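# Wind the cord onto the winder, then set it down

## Task

Coil the entire cord onto the winder along its long direction so that it passes through both notches, no loop sticks out from the winder by more than about a finger's width, and no more than roughly a finger's length of loose end hangs beyond the final notch it runs through. Afterwards place the winder on the table and release it.

## Robot and tools

Robot: two arms, left_arm and right_arm, each ending in a two-finger gripper. Base positions in the scene frame: left_arm (-0.008, +0.299, -0.002) m, right_arm (0, -0.313, -0.001) m, both nearly unrotated.

Scene frame: origin at table-top height, centred between the arms, a little behind the table's near edge. +z is up, +x points out over the table, and left_arm sits on the +y side. Image left and right do not match arm names. Reported end_effector_position (metres) and end_effector_quat_wxyz use this frame. That position is the point between the finger pads, about 1 cm short of the tips. In the gripper's own axes the fingers point along +z and open and close along y. Reported poses can be wrong by a few cm, worse at long reach.

execute_actions(actions, cameras): actions is a list of actions; each action is a list of up to 15 rows, one row per 1/30 s control step; if fewer than 15 rows are given, the last row is held for the rest. Every row is one flat list of 14 numbers, each in [-1, 1], covering both arms even if only one moves: dx, dy, dz, rx, ry, rz, opening for left_arm, then those seven for right_arm. The first six per arm are an offset, not a pose: measured from that arm's Hand target as it was when the action began, along that Hand target's own axes. Every row counts from that same start, not from the row before, and the next action starts from the new Hand target, so sending the same offset again moves further. Scale: 1.0 equals 0.6 m of travel or 180 degrees; rx, ry, rz form one rotation vector. opening is absolute: +1 fully open (0.094 m), -1 closed. To re-request an arm's current Hand target send six zeros; always send the opening you want, since 0 is a real command (half open). cameras: list of names, ["all"], or [] for none; images come by default only when actions is empty. An unknown name invalidates the call.

move(target, speed, blend, opening_speed, grip_force, blocking, cameras): drives grippers along straight lines. target is one 14-number row laid out as above, or a list of up to 15 such rows; every row is an offset from the same starting Hand targets, not chained. speed: path top speed in m/s, 0.002 to 2.9 (default 0.25), rotation capped at twice that in rad/s; one value or one per target. blend: corner rounding in m for lists (0 means stop at each). opening_speed: rate of the opening command per second on the -1..+1 scale, at least 0.2; use it to close gently. grip_force: newtons per finger pad, 10 to 50 (full), one value or one per arm; it persists, and low values close slowly. blocking=false returns early while the move continues. Moves do not avoid obstacles or the other arm; faster means more lag, drift and harder impacts. Avoid paths passing close to an arm's own base. The result adds a move: line: done, off_target, moving, held or fault, plus limits (paced = pose clipped, held = steps withheld).

wait(seconds 0 to 10): lets time pass holding commands; returns early if a running move ends. stop(): brakes a running move. zoom_image(camera, region [x0, y0, x1, y1] pixels, at most 504 wide and high): closer look at a camera's newest image. finished_scene(scene): give the current scene's number once the winder is wound and set down; irreversible.

Cameras (672x504): cam_head_left, cam_head_right (fixed on a beam behind the arms), cam_high, cam_low, cam_left_wrist, cam_right_wrist.

Reading results: Hand target is the last commanded pose after clipping, and the base of the next offsets. Grippers often stop short or sag; check position and tilt after moves and correct by sending the missing offset. Commanded orientation is clipped to within 40 degrees of the measured one each step. grip_measured gives finger opening on the command scale (reads a little wide when empty, narrower than a squeezed part); grip_effort_nm is gripper motor effort, negative while closing. Tool commands shows current commands. Joint positions, torques and velocities are listed base to gripper; velocities may be summarised as within noise. Motor temperatures: MOTOR HOT appears at 75 °C; at 90 °C that arm folds and stays idle; at 100 °C it collapses. Holding loads, stretched poses and pushing at unreachable targets heat motors.

Avoid: dropping the winder or cord, letting go of moving parts, slamming or pressing hard into the table or fixtures (the bar under the bases, the plate behind it and the low rail, up to about 3 cm high), any contact or squeeze between the two arms or grippers, strain on wrist camera cables, and anything ending up off the table. A blocked arm keeps pushing until commanded back. Objects may occasionally get nudged by outside pushes.

Each tool is called after "Request:" in YAML: its name, and indented under it one key for each argument.

## Session

Request:
execute_actions:
  actions: []

Scene clock: 0.00 s.
left_arm: end_effector_position=(+0.4123, +0.2921, +0.0570) grip_measured=+1.000 grip_effort_nm=n/a end_effector_quat_wxyz=(+0.535, -0.007, +0.845, -0.007) | right_arm: end_effector_position=(+0.4167, -0.2963, +0.0348) grip_measured=+1.000 grip_effort_nm=n/a end_effector_quat_wxyz=(+0.494, -0.018, +0.869, +0.013)
Joint positions: left_arm=[-0.046 1.748 0.497 0.781 0.002 -0.043 0.094] | right_arm=[0.04 1.721 0.51 0.688 -0.015 0.003 0.094]
Joint velocities: within noise
Joint torques (N m): no reading
Motor temperatures (°C): left_arm=[25 33 39 42 25 25 29] | right_arm=[22 34 34 42 26 31 29]
Heat: left arm: 42 °C; right arm: 42 °C.
Hand target: left_arm +0.4178, +0.2927, +0.0686; +0.550, -0.008, +0.835, -0.007 | right_arm +0.4179, -0.2965, +0.0374; +0.496, -0.017, +0.868, +0.013
Tool commands: left_gripper/opening=+1.0 right_gripper/opening=+1.0

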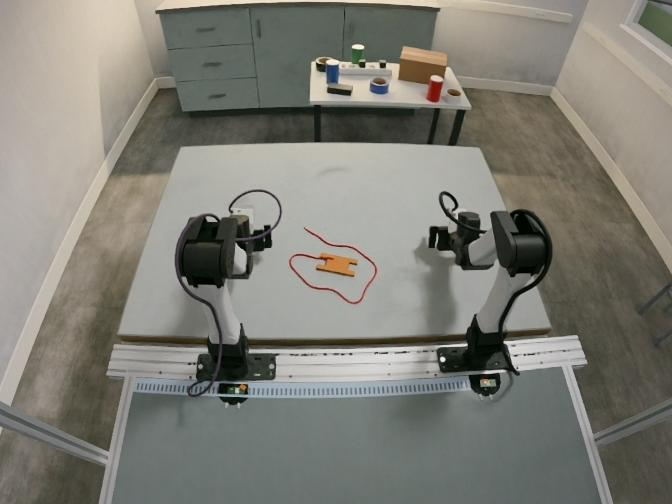

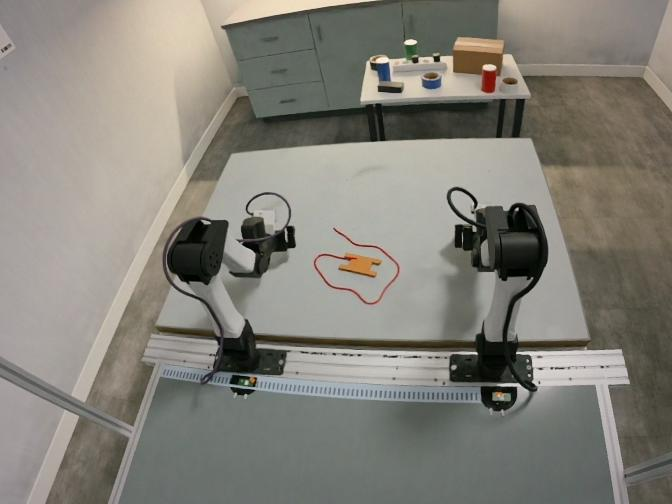

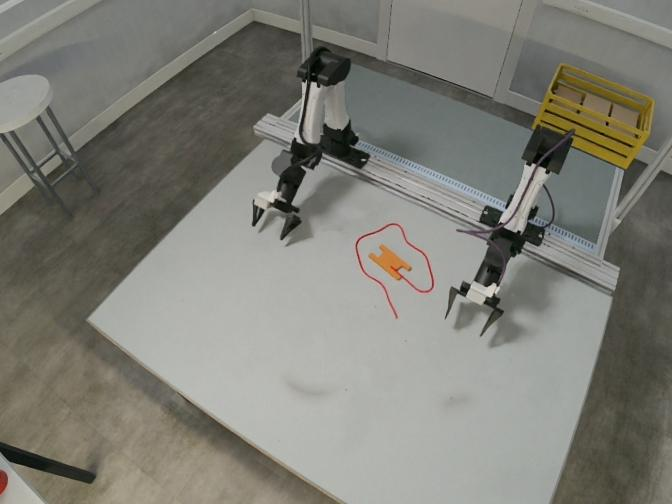

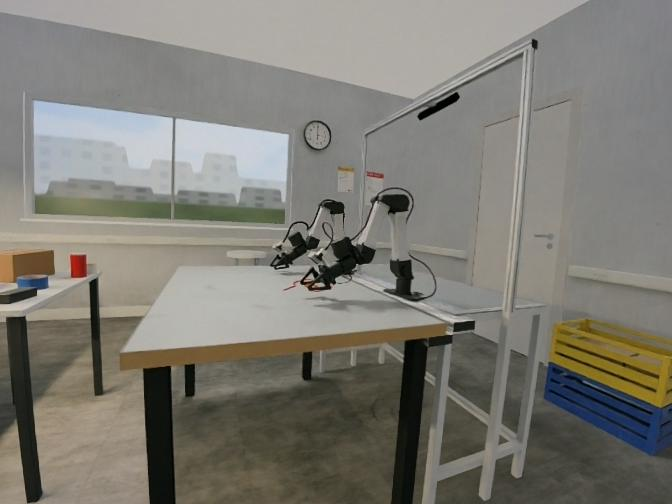

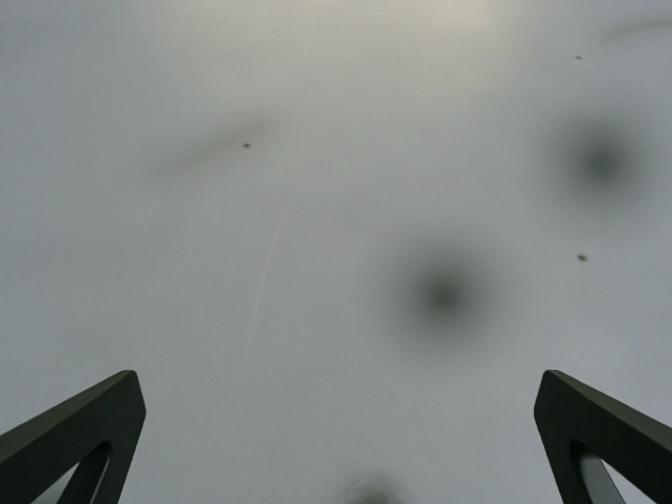

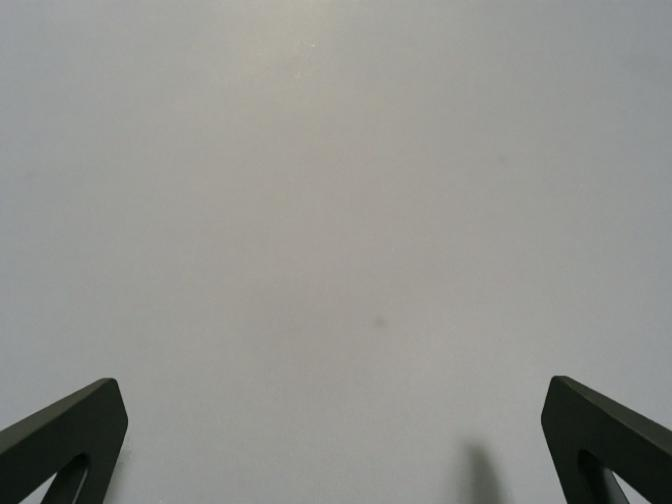

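Request:
zoom_image:
  camera: "cam_head_left"
  region: [270, 215, 400, 315]

Request:
zoom_image:
  camera: "cam_high"
  region: [330, 210, 460, 330]

Scaled by 3.877 from the camera's 672x504 image, which has a finer 960x720 frame.

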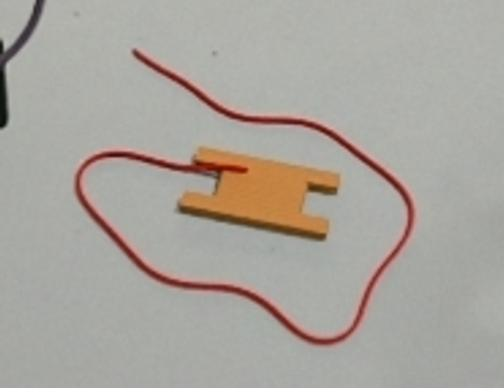

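Scaled by 3.877 from the camera's 672x504 image, which has a finer 960x720 frame.

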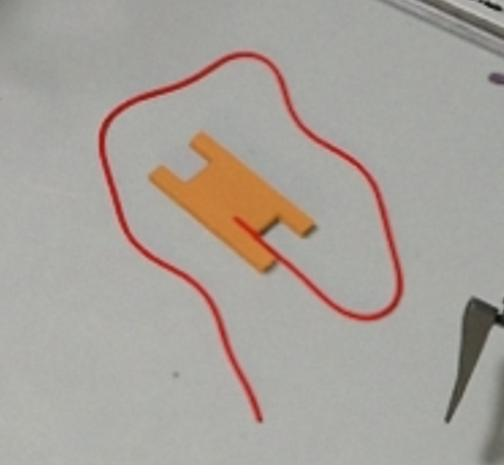

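Request:
move:
  target: [0,0,0,0,0,0,1,-0.0727,0.529,-0.281,-0.218,0.279,-0.3816,1]
  cameras: ["cam_right_wrist","cam_head_left"]

Scene clock: 6.60 s.
left_arm: end_effector_position=(+0.4123, +0.2921, +0.0570) grip_measured=+1.000 grip_effort_nm=0.03 end_effector_quat_wxyz=(+0.535, -0.007, +0.845, -0.007) | right_arm: end_effector_position=(+0.2823, +0.0129, +0.1613) grip_measured=+1.000 grip_effort_nm=-0.02 end_effector_quat_wxyz=(+0.045, -0.627, +0.777, +0.006)
Joint positions: left_arm=[-0.046 1.748 0.497 0.781 0.002 -0.043 0.094] | right_arm=[0.871 2.145 2.229 -1.549 0.012 -0.496 0.094]
Joint torques (N m): left_arm=[0.62 -6.98 5.12 2.3 0.01 0.08] | right_arm=[0.43 -9.13 6.53 0.45 -0.03 -0.15]
Heat: left arm: 45 °C; right arm: 43 °C.
Hand target: left_arm +0.4178, +0.2927, +0.0686; +0.550, -0.008, +0.835, -0.007 | right_arm +0.2813, +0.0147, +0.1622; +0.001, -0.633, +0.774, +0.002
Off the commanded pose: left_arm 0.013 m, 2 deg | right_arm 0.002 m, 5 deg.
joint sent to its limit (right arm) — joint 4 (wrist pitch), lower limit. The joint targets are off in orientation, not in position.
move: off_target (left_arm, right_arm)
camera_calibration:
cam_right_wrist: T_world_to_cam=[[0.975411, -0.218416, 0.0294737, -0.277635], [-0.213743, -0.904863, 0.368154, 0.0509181], [-0.053741, -0.365401, -0.929297, 0.260757], [0, 0, 0, 1]] pos_world=[0.295705, 0.0807152, 0.231758]
Images, in order (width x height): cam_head_left 672x504, cam_right_wrist 672x504.

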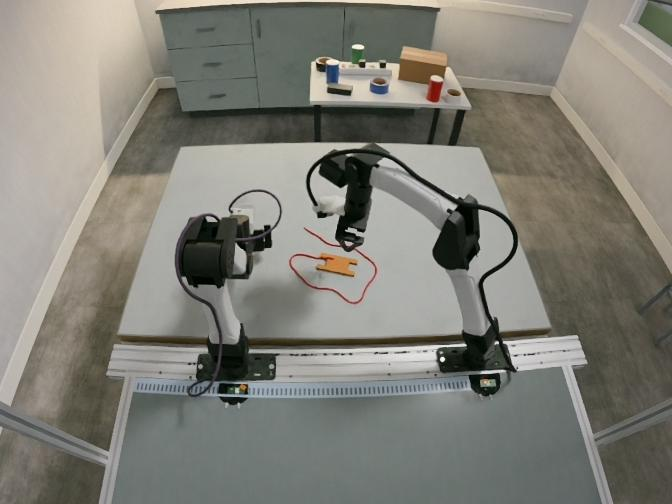

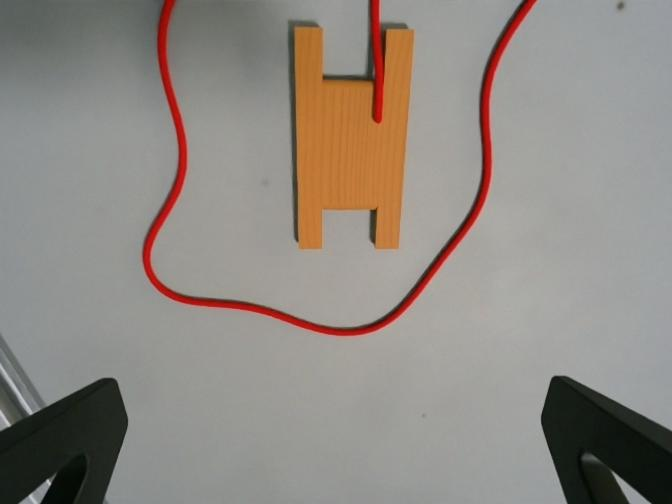

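Request:
move:
  target: [0,0,0,0,0,0,1,-0.0145,-0.0187,0.212,0,0,0,1]
  cameras: ["cam_right_wrist","cam_head_left"]

Scene clock: 8.47 s.
left_arm: end_effector_position=(+0.4123, +0.2921, +0.0570) grip_measured=+1.000 grip_effort_nm=0.02 end_effector_quat_wxyz=(+0.535, -0.007, +0.845, -0.007) | right_arm: end_effector_position=(+0.2930, +0.0211, +0.0364) grip_measured=+1.000 grip_effort_nm=-0.01 end_effector_quat_wxyz=(+0.000, -0.630, +0.776, -0.002)
Joint positions: left_arm=[-0.046 1.748 0.497 0.781 0.002 -0.043 0.094] | right_arm=[0.863 2.266 1.931 -1.222 0.012 -0.509 0.094]
Joint torques (N m): left_arm=[0.62 -6.98 5.12 2.3 0.01 0.09] | right_arm=[-0.12 -10.97 4.82 0.46 -0.06 -0.14]
Heat: left arm: 45 °C; right arm: 43 °C.
Hand target: left_arm +0.4178, +0.2927, +0.0686; +0.550, -0.008, +0.835, -0.007 | right_arm +0.2941, +0.0216, +0.0351; +0.001, -0.633, +0.774, +0.002
Off the commanded pose: left_arm 0.013 m, 2 deg | right_arm 0.002 m, 1 deg.
move: off_target (left_arm)
camera_calibration:
cam_right_wrist: T_world_to_cam=[[0.977111, -0.212287, -0.0136933, -0.281624], [-0.184454, -0.877551, 0.442585, 0.0947668], [-0.105972, -0.429929, -0.896622, 0.163734], [0, 0, 0, 1]] pos_world=[0.310009, 0.0937715, 0.101008]
Images, in order (width x height): cam_head_left 672x504, cam_right_wrist 672x504.

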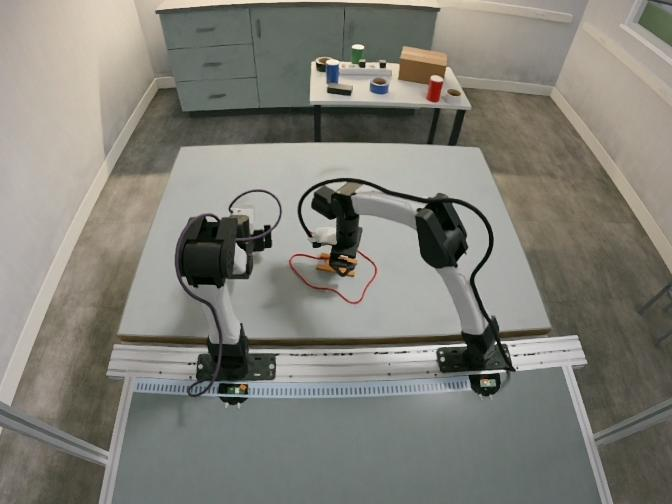

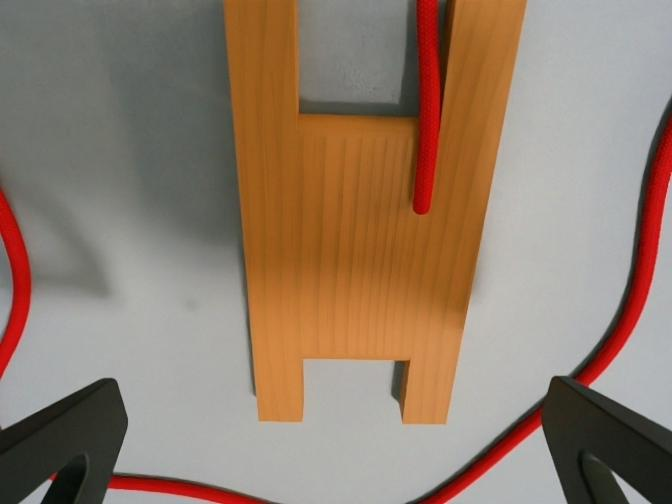

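Request:
move:
  target: [0,0,0,0,0,0,1,0,0,0.04,0,0,0,1]
  speed: 0.1
  cameras: ["cam_right_wrist"]

Request:
move:
  target: [0,0,0,0,0,0,1,0,0,0,0,0,0,-0.1]
  opening_speed: 1.0
  cameras: ["cam_right_wrist"]

Scene clock: 9.77 s.
left_arm: end_effector_position=(+0.4123, +0.2921, +0.0570) grip_measured=+1.000 grip_effort_nm=0.03 end_effector_quat_wxyz=(+0.535, -0.007, +0.845, -0.007) | right_arm: end_effector_position=(+0.2949, +0.0235, +0.0186) grip_measured=+1.000 grip_effort_nm=-0.01 end_effector_quat_wxyz=(+0.009, -0.630, +0.776, -0.001)
Joint positions: left_arm=[-0.046 1.748 0.497 0.781 0.002 -0.043 0.094] | right_arm=[0.863 2.273 1.87 -1.137 0.012 -0.509 0.094]
Joint torques (N m): left_arm=[0.57 -6.97 5.12 2.31 0.01 0.09] | right_arm=[-0.05 -10.15 4.34 0.52 -0.08 -0.21]
Heat: left arm: 45 °C; right arm: 42 °C.
Hand target: left_arm +0.4178, +0.2927, +0.0686; +0.550, -0.008, +0.835, -0.007 | right_arm +0.2941, +0.0217, +0.0111; +0.001, -0.633, +0.774, +0.002
Off the commanded pose: left_arm 0.013 m, 2 deg | right_arm 0.008 m, 1 deg.
move: off_target (left_arm)
camera_calibration:
cam_right_wrist: T_world_to_cam=[[0.97718, -0.212345, -0.00542669, -0.283404], [-0.18953, -0.883156, 0.429086, 0.106892], [-0.0959067, -0.418266, -0.903247, 0.145894], [0, 0, 0, 1]] pos_world=[0.311188, 0.095246, 0.0843748]
Images, in order (width x height): cam_right_wrist 672x504.

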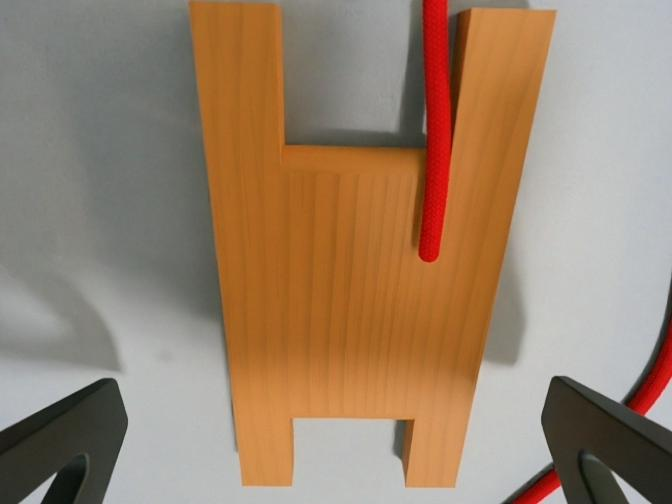

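Scene clock: 11.10 s.
left_arm: end_effector_position=(+0.4123, +0.2921, +0.0570) grip_measured=+1.000 grip_effort_nm=0.03 end_effector_quat_wxyz=(+0.535, -0.007, +0.845, -0.007) | right_arm: end_effector_position=(+0.2950, +0.0236, +0.0186) grip_measured=-0.098 grip_effort_nm=-0.09 end_effector_quat_wxyz=(+0.009, -0.631, +0.776, -0.001)
Joint positions: left_arm=[-0.046 1.748 0.497 0.781 0.002 -0.043 0.094] | right_arm=[0.863 2.273 1.87 -1.137 0.012 -0.51 0.042]
Joint torques (N m): left_arm=[0.59 -6.97 5.11 2.3 0.01 0.1] | right_arm=[-0.25 -10.25 4.23 0.51 -0.07 -0.11]
Heat: left arm: 46 °C; right arm: 42 °C.
Hand target: left_arm +0.4178, +0.2927, +0.0686; +0.550, -0.008, +0.835, -0.007 | right_arm +0.2940, +0.0217, +0.0111; +0.001, -0.633, +0.774, +0.002
Off the commanded pose: left_arm 0.013 m, 2 deg | right_arm 0.008 m, 1 deg.
move: off_target (left_arm)
camera_calibration:
cam_right_wrist: T_world_to_cam=[[0.977425, -0.211216, -0.00523392, -0.283578], [-0.188619, -0.883481, 0.428818, 0.106751], [-0.0951974, -0.41815, -0.903376, 0.145717], [0, 0, 0, 1]] pos_world=[0.311183, 0.0953476, 0.0843761]
Images, in order (width x height): cam_right_wrist 672x504.

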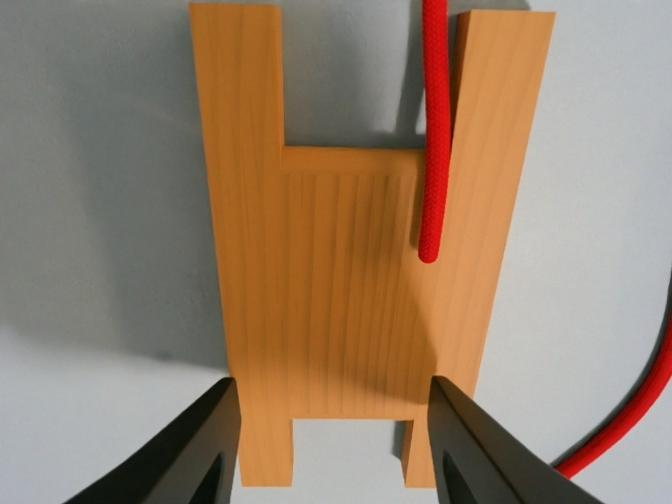

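Request:
move:
  target:
    - [0,0,0,0,0,0,1,0,-0.008,0,0,0,0,1]
    - [0,0,0,0,0,0,1,0,-0.008,0.016,0,0,0,1]
  speed: 0.1
  cameras: ["cam_right_wrist"]

Scene clock: 13.17 s.
left_arm: end_effector_position=(+0.4123, +0.2921, +0.0570) grip_measured=+1.000 grip_effort_nm=0.02 end_effector_quat_wxyz=(+0.535, -0.007, +0.845, -0.007) | right_arm: end_effector_position=(+0.3001, +0.0228, +0.0098) grip_measured=+0.998 grip_effort_nm=0.07 end_effector_quat_wxyz=(+0.010, -0.630, +0.777, -0.001)
Joint positions: left_arm=[-0.046 1.748 0.497 0.781 0.002 -0.043 0.094] | right_arm=[0.853 2.29 1.865 -1.113 0.012 -0.518 0.094]
Joint torques (N m): left_arm=[0.57 -6.97 5.14 2.31 0.01 0.1] | right_arm=[0.25 -10.1 4.07 0.53 -0.11 -0.14]
Heat: left arm: 46 °C; right arm: 42 °C.
Hand target: left_arm +0.4178, +0.2927, +0.0686; +0.550, -0.008, +0.835, -0.007 | right_arm +0.2988, +0.0209, +0.0015; +0.001, -0.633, +0.774, +0.002
Off the commanded pose: left_arm 0.013 m, 2 deg | right_arm 0.009 m, 1 deg.
move: off_target (left_arm)
camera_calibration:
cam_right_wrist: T_world_to_cam=[[0.97712, -0.212648, -0.00422107, -0.288626], [-0.190439, -0.883563, 0.427842, 0.111431], [-0.0947092, -0.417249, -0.903844, 0.137717], [0, 0, 0, 1]] pos_world=[0.316286, 0.0945433, 0.0755812]
Images, in order (width x height): cam_right_wrist 672x504.

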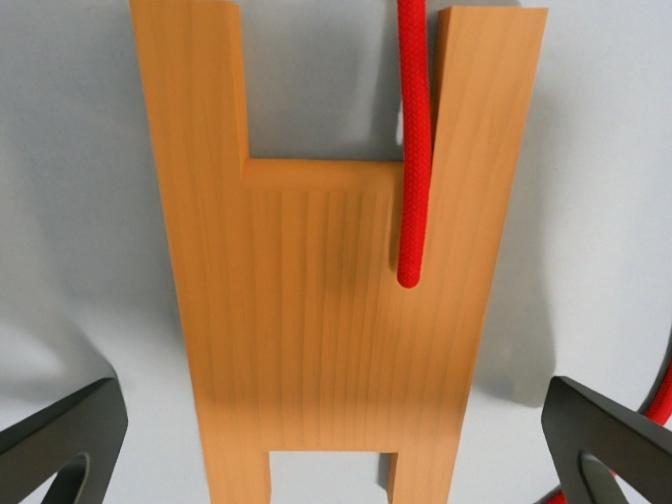

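Request:
move:
  target: [0,0,0,0,0,0,1,0,0,0,0,0,0,0]
  opening_speed: 1.2
  cameras: ["cam_right_wrist"]

Scene clock: 14.33 s.
left_arm: end_effector_position=(+0.4123, +0.2921, +0.0570) grip_measured=+1.000 grip_effort_nm=0.03 end_effector_quat_wxyz=(+0.535, -0.007, +0.845, -0.007) | right_arm: end_effector_position=(+0.3002, +0.0229, +0.0098) grip_measured=+0.157 grip_effort_nm=-1.05 end_effector_quat_wxyz=(+0.010, -0.630, +0.776, -0.001)
Joint positions: left_arm=[-0.046 1.748 0.497 0.781 0.002 -0.043 0.094] | right_arm=[0.853 2.29 1.865 -1.112 0.012 -0.519 0.054]
Joint torques (N m): left_arm=[0.58 -7.01 5.12 2.32 0.01 0.09] | right_arm=[0.03 -10.14 4.16 0.51 -0.12 -0.16]
Heat: left arm: 46 °C; right arm: 42 °C.
Hand target: left_arm +0.4178, +0.2927, +0.0686; +0.550, -0.008, +0.835, -0.007 | right_arm +0.2988, +0.0208, +0.0015; +0.001, -0.633, +0.774, +0.002
Off the commanded pose: left_arm 0.013 m, 2 deg | right_arm 0.009 m, 1 deg.
move: off_target (left_arm)
camera_calibration:
cam_right_wrist: T_world_to_cam=[[0.977267, -0.211974, -0.00404863, -0.288746], [-0.189931, -0.883808, 0.427563, 0.111271], [-0.0942103, -0.417074, -0.903976, 0.137644], [0, 0, 0, 1]] pos_world=[0.316283, 0.094544, 0.0756826]
Images, in order (width x height): cam_right_wrist 672x504.

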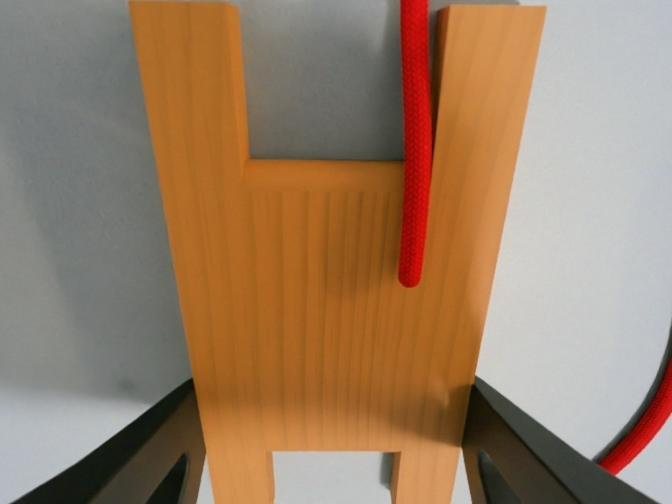

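Request:
move:
  target:
    - [0,0,0,0,0,0,1,0,0,-0.1,0,0,0,0]
    - [0,0,0,0,0,0,1,0.044,0.0405,-0.2317,0,0,0.437,0]
  blend: [0.02,0]

Request:
move:
  target: [-0.0593,-0.288,-0.203,0.433,0.292,-0.2834,1,0,0,0,0,0,0,0]
  cameras: ["all"]

Scene clock: 18.97 s.
left_arm: end_effector_position=(+0.4123, +0.2921, +0.0570) grip_measured=+1.000 grip_effort_nm=0.02 end_effector_quat_wxyz=(+0.535, -0.007, +0.845, -0.007) | right_arm: end_effector_position=(+0.2723, -0.0041, +0.1227) grip_measured=+0.157 grip_effort_nm=-1.04 end_effector_quat_wxyz=(-0.011, -0.001, +1.000, -0.014)
Joint positions: left_arm=[-0.046 1.748 0.497 0.781 0.002 -0.043 0.094] | right_arm=[0.861 2.162 2.102 -1.532 0.009 0.851 0.054]
Joint torques (N m): left_arm=[0.61 -6.95 5.12 2.31 0 0.09] | right_arm=[0.87 -12.94 6.76 0.19 0 0.08]
Motor temperatures (°C): left_arm=[25 35 40 47 25 25 28] | right_arm=[22 40 35 41 26 30 29]
Heat: left arm: 47 °C; right arm: 41 °C.
Hand target: left_arm +0.4178, +0.2927, +0.0686; +0.550, -0.008, +0.835, -0.007 | right_arm +0.2698, -0.0008, +0.1404; +0.000, +0.001, +1.000, +0.002
Off the commanded pose: left_arm 0.013 m, 2 deg | right_arm 0.018 m, 2 deg.
move: off_target (left_arm, right_arm)

Scene clock: 23.47 s.
left_arm: end_effector_position=(+0.3152, +0.1227, +0.1460) grip_measured=+1.000 grip_effort_nm=0.02 end_effector_quat_wxyz=(-0.005, -0.006, +0.713, -0.701) | right_arm: end_effector_position=(+0.2723, -0.0041, +0.1227) grip_measured=+0.157 grip_effort_nm=-1.05 end_effector_quat_wxyz=(-0.011, -0.001, +1.000, -0.014)
Joint positions: left_arm=[-0.031 1.881 0.985 -0.308 1.572 -0.411 0.094] | right_arm=[0.861 2.162 2.102 -1.533 0.009 0.851 0.054]
Joint torques (N m): left_arm=[0.12 -6.76 7.02 0.96 0.7 0.06] | right_arm=[1.03 -12.75 6.67 0.2 0.01 0.12]
Heat: left arm: 46 °C; right arm: 42 °C.
Hand target: left_arm +0.3208, +0.1211, +0.1527; +0.000, +0.000, +0.707, -0.707 | right_arm +0.2698, -0.0008, +0.1404; +0.000, +0.001, +1.000, +0.002
Off the commanded pose: left_arm 0.009 m, 1 deg | right_arm 0.018 m, 2 deg.
joint sent to its limit (left arm) — joint 5 (wrist yaw), upper limit. The joint targets still meet the commanded pose.
move: off_target (right_arm)
camera_calibration:
cam_left_wrist: T_world_to_cam=[[0.0419986, -0.00610902, 0.999099, -0.158831], [-0.918041, 0.39436, 0.0410025, 0.274564], [-0.394255, -0.918936, 0.0109542, 0.321802], [0, 0, 0, 1]] pos_world=[0.385603, 0.186468, 0.143905]
cam_right_wrist: T_world_to_cam=[[-0.00512381, -0.999929, 0.010792, -0.00440518], [-0.887774, 0.00951576, 0.460181, 0.223552], [-0.460251, -0.007223, -0.88776, 0.325181], [0, 0, 0, 1]] pos_world=[0.348106, -0.00418335, 0.185856]

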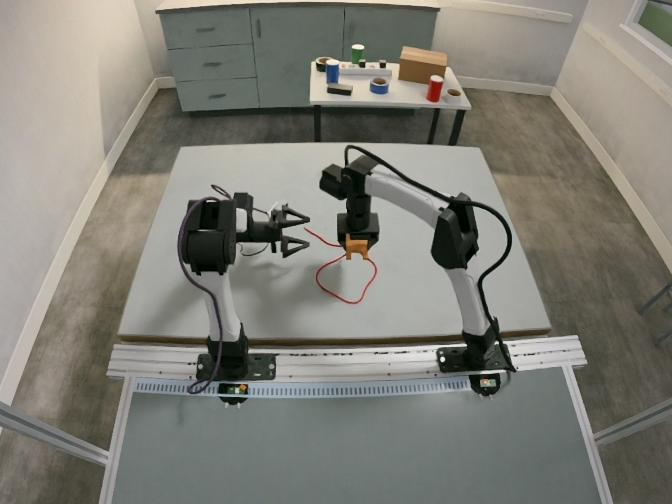

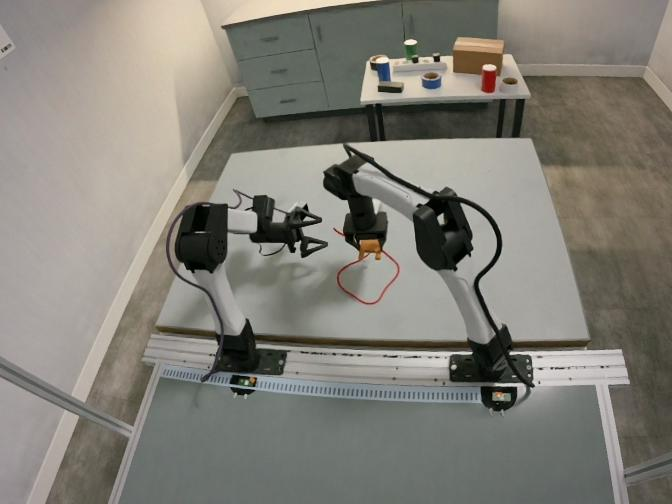

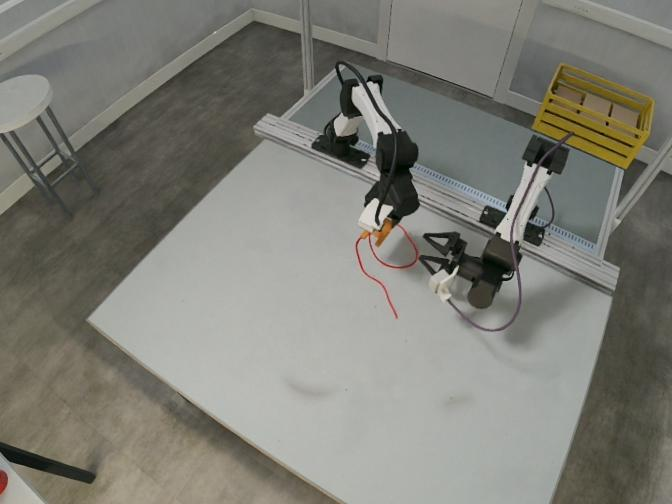

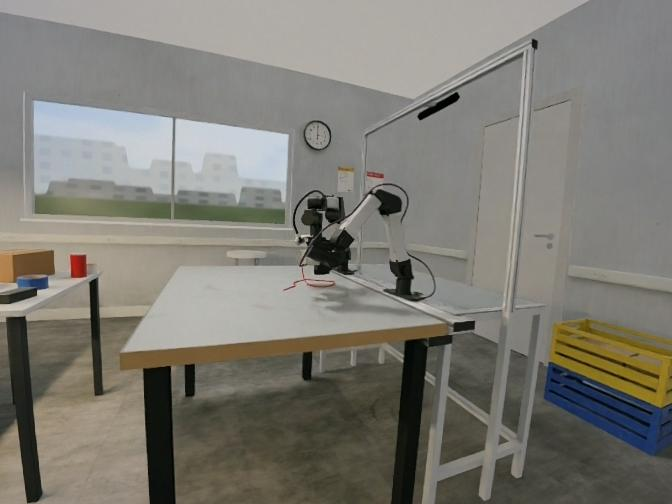

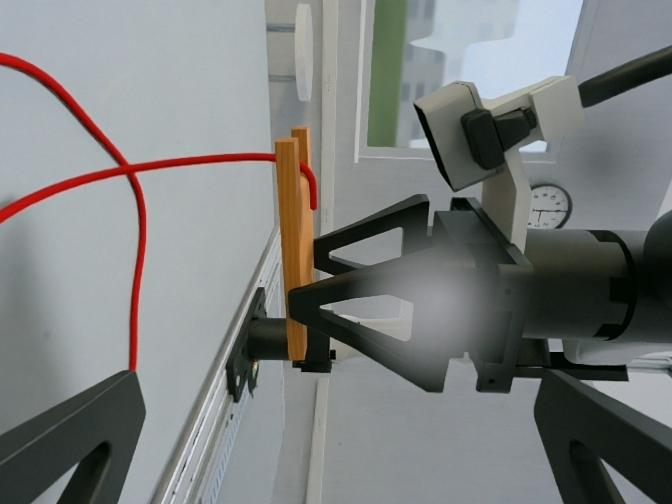

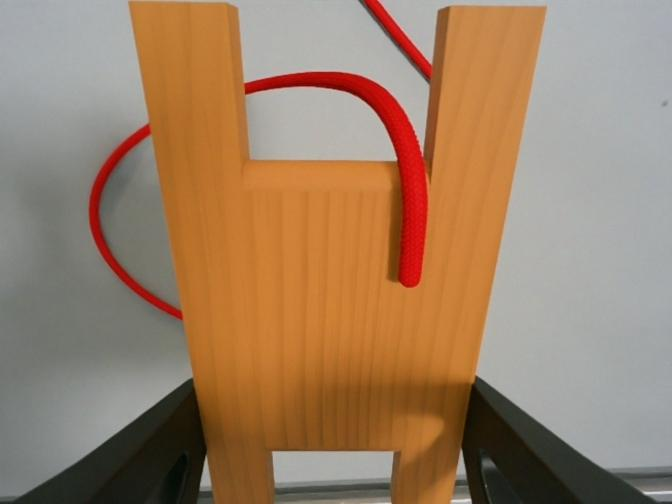

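Request:
move:
  target: [0,0.036,0.12,0,0,0,1,0,0,0,0,0,0,0]
  cameras: ["cam_left_wrist"]

Scene clock: 28.73 s.
left_arm: end_effector_position=(+0.3205, +0.0505, +0.1300) grip_measured=+1.000 grip_effort_nm=0.02 end_effector_quat_wxyz=(-0.012, -0.006, +0.713, -0.701) | right_arm: end_effector_position=(+0.2715, -0.0051, +0.1227) grip_measured=+0.157 grip_effort_nm=-1.05 end_effector_quat_wxyz=(-0.013, +0.000, +1.000, -0.016)
Joint positions: left_arm=[-0.245 2.06 0.759 1.31 1.366 -1.634 0.094] | right_arm=[0.861 2.162 2.102 -1.537 0.01 0.853 0.054]
Joint torques (N m): left_arm=[0.08 -6.99 3.37 2.17 -0.1 0.03] | right_arm=[0.83 -12.93 6.58 0.24 0.01 0.05]
Motor temperatures (°C): left_arm=[25 35 40 46 25 25 28] | right_arm=[22 45 36 40 26 30 29]
Heat: left arm: 46 °C; right arm: 45 °C.
Hand target: left_arm +0.3207, +0.0490, +0.1311; -0.001, +0.000, +0.707, -0.707 | right_arm +0.2698, -0.0008, +0.1404; +0.000, +0.001, +1.000, +0.002
Off the commanded pose: left_arm 0.002 m, 2 deg | right_arm 0.018 m, 3 deg.
move: off_target (right_arm)
camera_calibration:
cam_left_wrist: T_world_to_cam=[[0.052171, -0.00626319, 0.998619, -0.146748], [-0.913946, 0.402709, 0.0502732, 0.305707], [-0.402467, -0.915307, 0.0152855, 0.259479], [0, 0, 0, 1]] pos_world=[0.391488, 0.113473, 0.12721]
Images, in order (width x height): cam_left_wrist 672x504.

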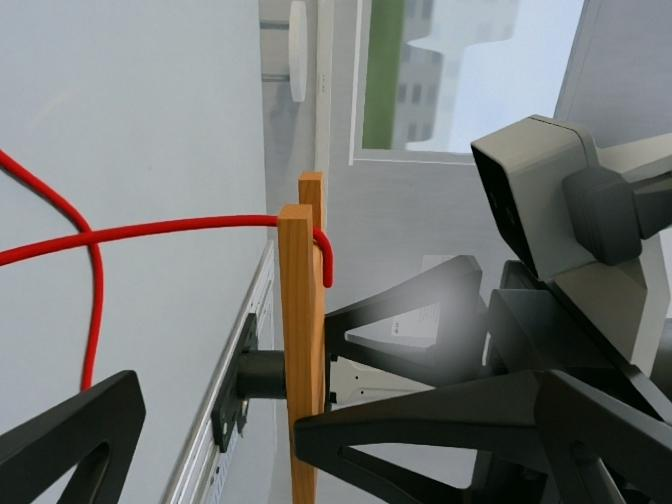

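Request:
move:
  target:
    - [0,0.0175,0.0,0,0,0,-0.3,0,0,0,0,0,0,0]
    - [0,0.0175,0.059,0,0,0,-0.3,0,0,0,0,0,0,0]
  speed: 0.12
  cameras: ["cam_left_wrist","cam_right_wrist","cam_head_left"]

Scene clock: 31.40 s.
left_arm: end_effector_position=(+0.3141, +0.0161, +0.1146) grip_measured=-0.298 grip_effort_nm=-0.08 end_effector_quat_wxyz=(-0.016, -0.009, +0.713, -0.701) | right_arm: end_effector_position=(+0.2715, -0.0051, +0.1227) grip_measured=+0.157 grip_effort_nm=-1.04 end_effector_quat_wxyz=(-0.013, +0.000, +1.000, -0.016)
Joint positions: left_arm=[-0.348 2.126 0.77 1.368 1.266 -1.647 0.033] | right_arm=[0.861 2.162 2.102 -1.537 0.01 0.853 0.054]
Joint torques (N m): left_arm=[0.31 -7.28 5.37 2.07 -0.11 0.06] | right_arm=[1.01 -12.74 6.61 0.17 -0.04 0.05]
Heat: left arm: 46 °C; right arm: 46 °C.
Hand target: left_arm +0.3206, +0.0136, +0.1206; -0.001, +0.000, +0.707, -0.707 | right_arm +0.2698, -0.0008, +0.1404; +0.000, +0.001, +1.000, +0.002
Off the commanded pose: left_arm 0.009 m, 2 deg | right_arm 0.018 m, 3 deg.
move: off_target (right_arm)
camera_calibration:
cam_left_wrist: T_world_to_cam=[[0.0621062, -0.00472651, 0.998058, -0.13435], [-0.912364, 0.40515, 0.0586924, 0.312912], [-0.404641, -0.914238, 0.02085, 0.225745], [0, 0, 0, 1]] pos_world=[0.385179, 0.078973, 0.111017]
cam_right_wrist: T_world_to_cam=[[-0.00617024, -0.999871, 0.0148449, -0.00559117], [-0.88639, 0.0123407, 0.462774, 0.222178], [-0.462898, -0.0103029, -0.886352, 0.32536], [0, 0, 0, 1]] pos_world=[0.347511, -0.00498011, 0.185648]
Images, in order (width x height): cam_head_left 672x504, cam_left_wrist 672x504, cam_right_wrist 672x504.

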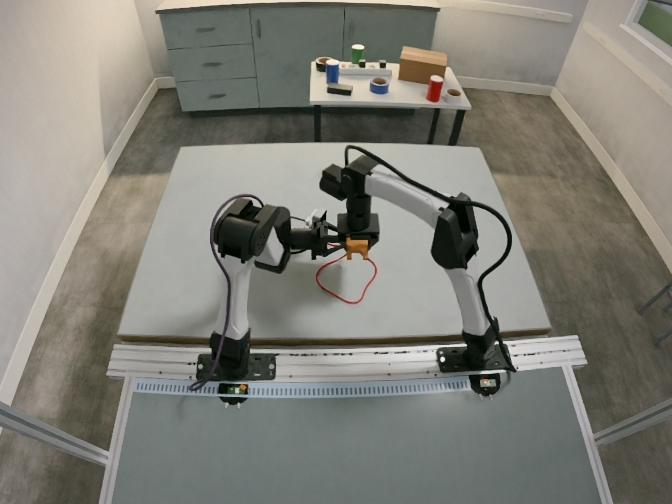

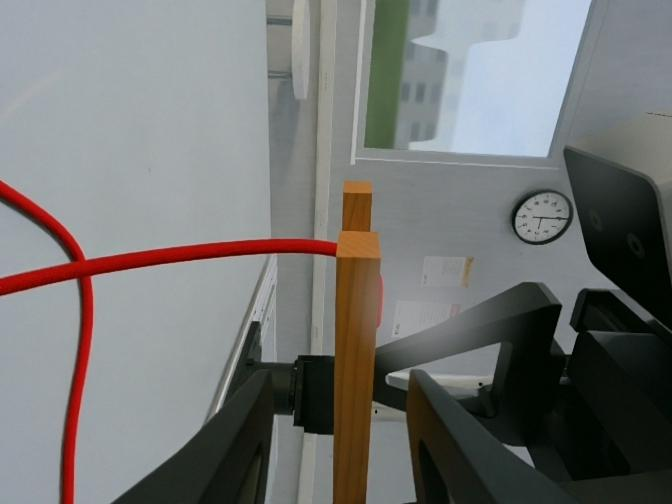

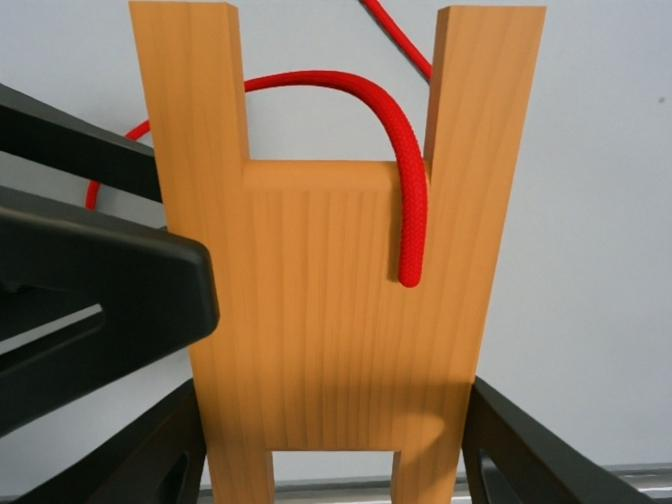

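Request:
move:
  target: [0,-0.0045,0.002,0,0,0,-0.3,0,0,0,0,0,0,0]

Request:
move:
  target: [0,0,0,0,0,0,-1,0,0,0,0,0,0,0]
  opening_speed: 0.6
  cameras: ["cam_left_wrist","cam_right_wrist"]

Scene clock: 32.37 s.
left_arm: end_effector_position=(+0.3147, +0.0161, +0.1146) grip_measured=-0.298 grip_effort_nm=-0.08 end_effector_quat_wxyz=(-0.015, -0.010, +0.713, -0.701) | right_arm: end_effector_position=(+0.2715, -0.0051, +0.1227) grip_measured=+0.157 grip_effort_nm=-1.05 end_effector_quat_wxyz=(-0.013, +0.000, +1.000, -0.016)
Joint positions: left_arm=[-0.348 2.126 0.77 1.368 1.263 -1.647 0.033] | right_arm=[0.861 2.162 2.102 -1.537 0.01 0.853 0.054]
Joint torques (N m): left_arm=[0.1 -8.1 5.5 2 -0.11 0.05] | right_arm=[0.85 -13.03 6.49 0.22 0 0.09]
Heat: left arm: 46 °C; right arm: 47 °C.
Hand target: left_arm +0.3206, +0.0124, +0.1233; -0.001, +0.000, +0.707, -0.707 | right_arm +0.2698, -0.0008, +0.1404; +0.000, +0.001, +1.000, +0.002
Off the commanded pose: left_arm 0.011 m, 2 deg | right_arm 0.018 m, 3 deg.
move: off_target (left_arm, right_arm)

Scene clock: 33.73 s.
left_arm: end_effector_position=(+0.3158, +0.0152, +0.1163) grip_measured=-0.831 grip_effort_nm=-1.00 end_effector_quat_wxyz=(-0.013, -0.008, +0.712, -0.702) | right_arm: end_effector_position=(+0.2715, -0.0051, +0.1227) grip_measured=+0.157 grip_effort_nm=-1.05 end_effector_quat_wxyz=(-0.013, +0.001, +1.000, -0.016)
Joint positions: left_arm=[-0.349 2.126 0.776 1.37 1.262 -1.649 0.008] | right_arm=[0.861 2.162 2.102 -1.537 0.01 0.854 0.054]
Joint torques (N m): left_arm=[0.13 -8.1 5.14 1.98 -0.09 0.07] | right_arm=[0.94 -13 6.74 0.23 0.02 0.06]
Heat: left arm: 46 °C; right arm: 47 °C.
Hand target: left_arm +0.3206, +0.0124, +0.1233; -0.001, +0.000, +0.707, -0.707 | right_arm +0.2698, -0.0008, +0.1404; +0.000, +0.001, +1.000, +0.002
Off the commanded pose: left_arm 0.009 m, 2 deg | right_arm 0.018 m, 3 deg.
move: off_target (right_arm)
camera_calibration:
cam_left_wrist: T_world_to_cam=[[0.0567819, -0.00205005, 0.998385, -0.134531], [-0.91385, 0.402605, 0.0528007, 0.315898], [-0.402063, -0.915372, 0.0209872, 0.224748], [0, 0, 0, 1]] pos_world=[0.386685, 0.07827, 0.112917]
cam_right_wrist: T_world_to_cam=[[-0.00813748, -0.999855, 0.0149555, -0.00503548], [-0.886427, 0.0141345, 0.462653, 0.222222], [-0.462797, -0.0094921, -0.886413, 0.325339], [0, 0, 0, 1]] pos_world=[0.347509, -0.00508759, 0.185649]
Images, in order (width x height): cam_left_wrist 672x504, cam_right_wrist 672x504.

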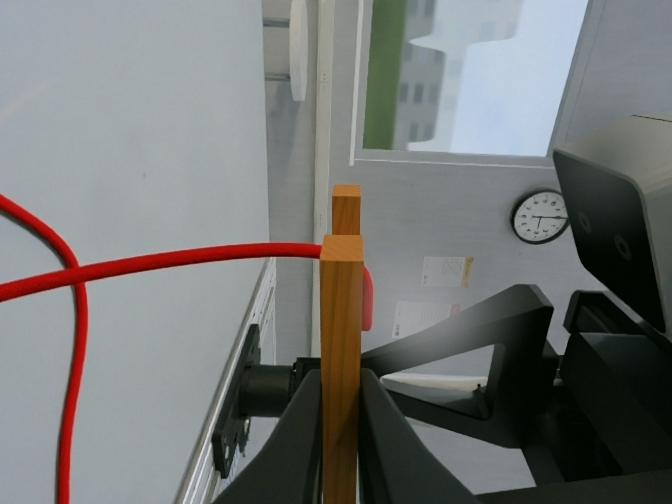

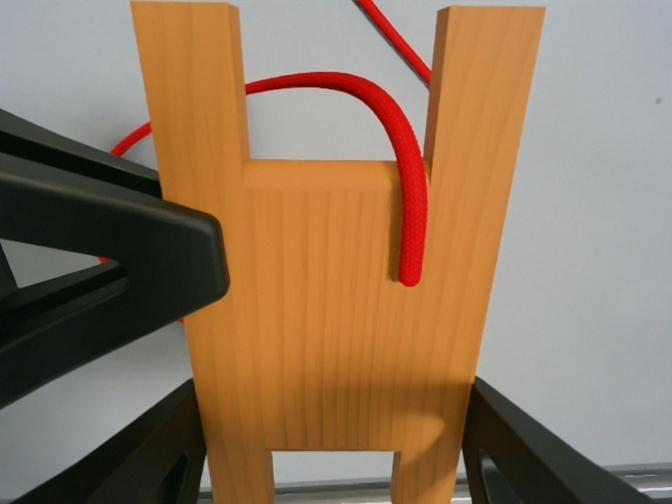

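Request:
move:
  target:
    - [0,0,0,0,0,0,-1,0,0,0,0,0,0,0.5]
    - [0,0,0,0,0,0,-1,0,0,-0.167,0,0,0,0.5]
    - [0,0,0,0,0,0,-1,-0.025,-0.14,-0.167,0,0,0,0.5]
    - [0,0,0,0,0,0,-1,-0.05,-0.165,-0.133,-0.385,-0.385,-0.385,0.5]
  blend: [0,0.03,0.03,0]

Request:
move:
  target: [0,-0.317,-0.02,0,0,0,-1,0,0,0,0,0,0,0.5]
  cameras: ["all"]

Scene clock: 41.63 s.
left_arm: end_effector_position=(+0.3159, +0.0152, +0.1162) grip_measured=-0.832 grip_effort_nm=-1.01 end_effector_quat_wxyz=(-0.013, -0.009, +0.712, -0.702) | right_arm: end_effector_position=(+0.2997, -0.0987, +0.2241) grip_measured=+0.498 grip_effort_nm=0.06 end_effector_quat_wxyz=(+0.501, -0.505, +0.500, +0.495)
Joint positions: left_arm=[-0.349 2.126 0.776 1.369 1.261 -1.649 0.008] | right_arm=[0.137 1.563 0.716 0.823 -1.44 -0.05 0.07]
Joint torques (N m): left_arm=[0.16 -8.1 5.12 1.99 -0.08 0.07] | right_arm=[-0.05 -4.75 4.23 1.45 -0.06 0.01]
Heat: left arm: 46 °C; right arm: 46 °C.
Hand target: left_arm +0.3206, +0.0124, +0.1233; -0.001, +0.000, +0.707, -0.707 | right_arm +0.2995, -0.1002, +0.2198; +0.502, -0.498, +0.499, +0.501
Off the commanded pose: left_arm 0.009 m, 2 deg | right_arm 0.005 m, 1 deg.
move: done

Scene clock: 43.70 s.
left_arm: end_effector_position=(+0.3221, +0.0210, +0.2878) grip_measured=-0.832 grip_effort_nm=-1.01 end_effector_quat_wxyz=(-0.030, -0.027, +0.713, -0.700) | right_arm: end_effector_position=(+0.2997, -0.0987, +0.2241) grip_measured=+0.498 grip_effort_nm=0.06 end_effector_quat_wxyz=(+0.501, -0.505, +0.500, +0.495)
Joint positions: left_arm=[-0.315 1.662 1.051 0.615 1.293 -1.684 0.008] | right_arm=[0.137 1.563 0.716 0.823 -1.44 -0.05 0.07]
Joint torques (N m): left_arm=[1.18 -10.19 8.73 1.75 0.07 0.34] | right_arm=[-0.31 -5.01 4.36 1.44 -0.09 -0.01]
Heat: left arm: 46 °C; right arm: 45 °C.
Hand target: left_arm +0.3207, +0.0244, +0.3134; -0.001, +0.000, +0.707, -0.707 | right_arm +0.2993, -0.1003, +0.2199; +0.498, -0.502, +0.503, +0.497 (not the last commanded pose)
Off the commanded pose: left_arm 0.026 m, 5 deg | right_arm 0.005 m, 1 deg.
move: off_target (left_arm)
camera_calibration:
cam_left_wrist: T_world_to_cam=[[0.106102, -0.00674333, 0.994332, -0.320727], [-0.911525, 0.398907, 0.0999715, 0.296057], [-0.397321, -0.916966, 0.0361783, 0.223163], [0, 0, 0, 1]] pos_world=[0.392561, 0.0843709, 0.281238]
cam_right_wrist: T_world_to_cam=[[0.999854, 0.0164592, 0.0046329, -0.299359], [0.0115256, -0.448603, -0.893657, 0.190796], [-0.0126306, 0.89358, -0.448727, 0.283465], [0, 0, 0, 1]] pos_world=[0.300696, -0.162779, 0.299092]

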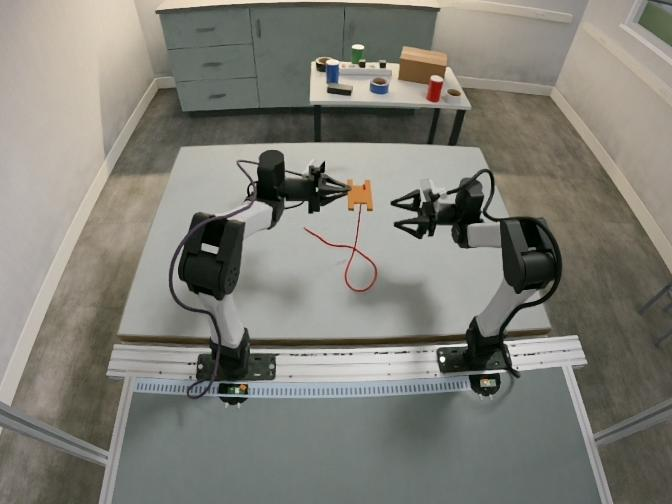

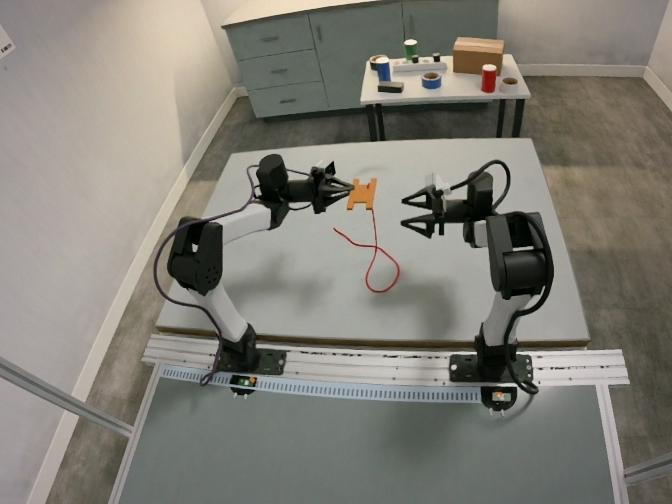

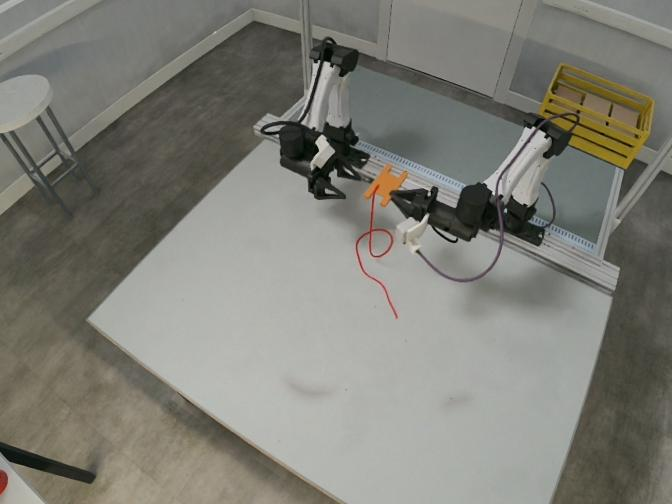

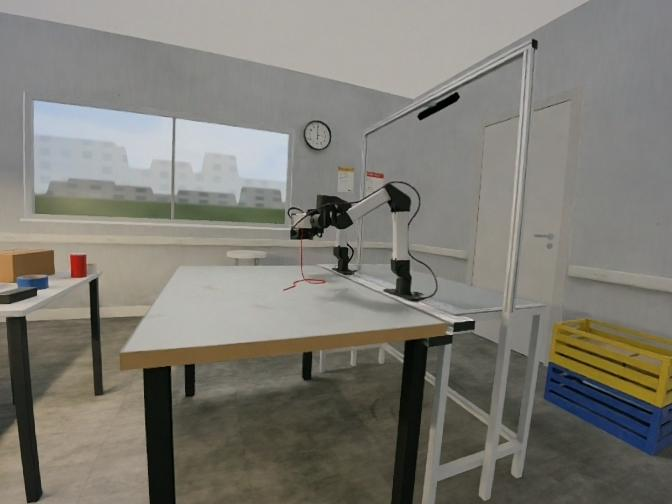

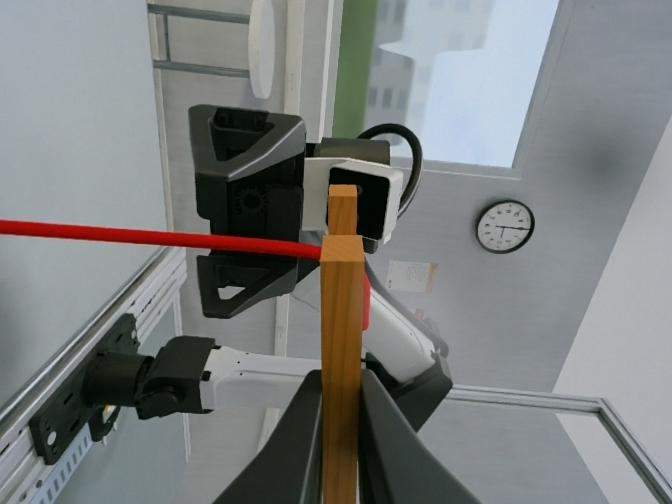

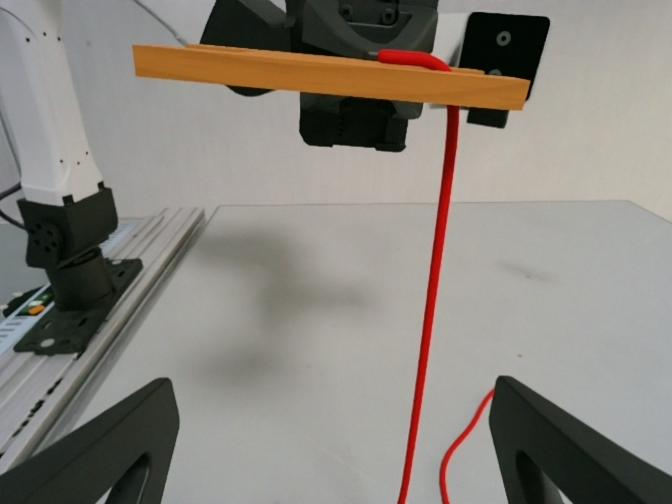

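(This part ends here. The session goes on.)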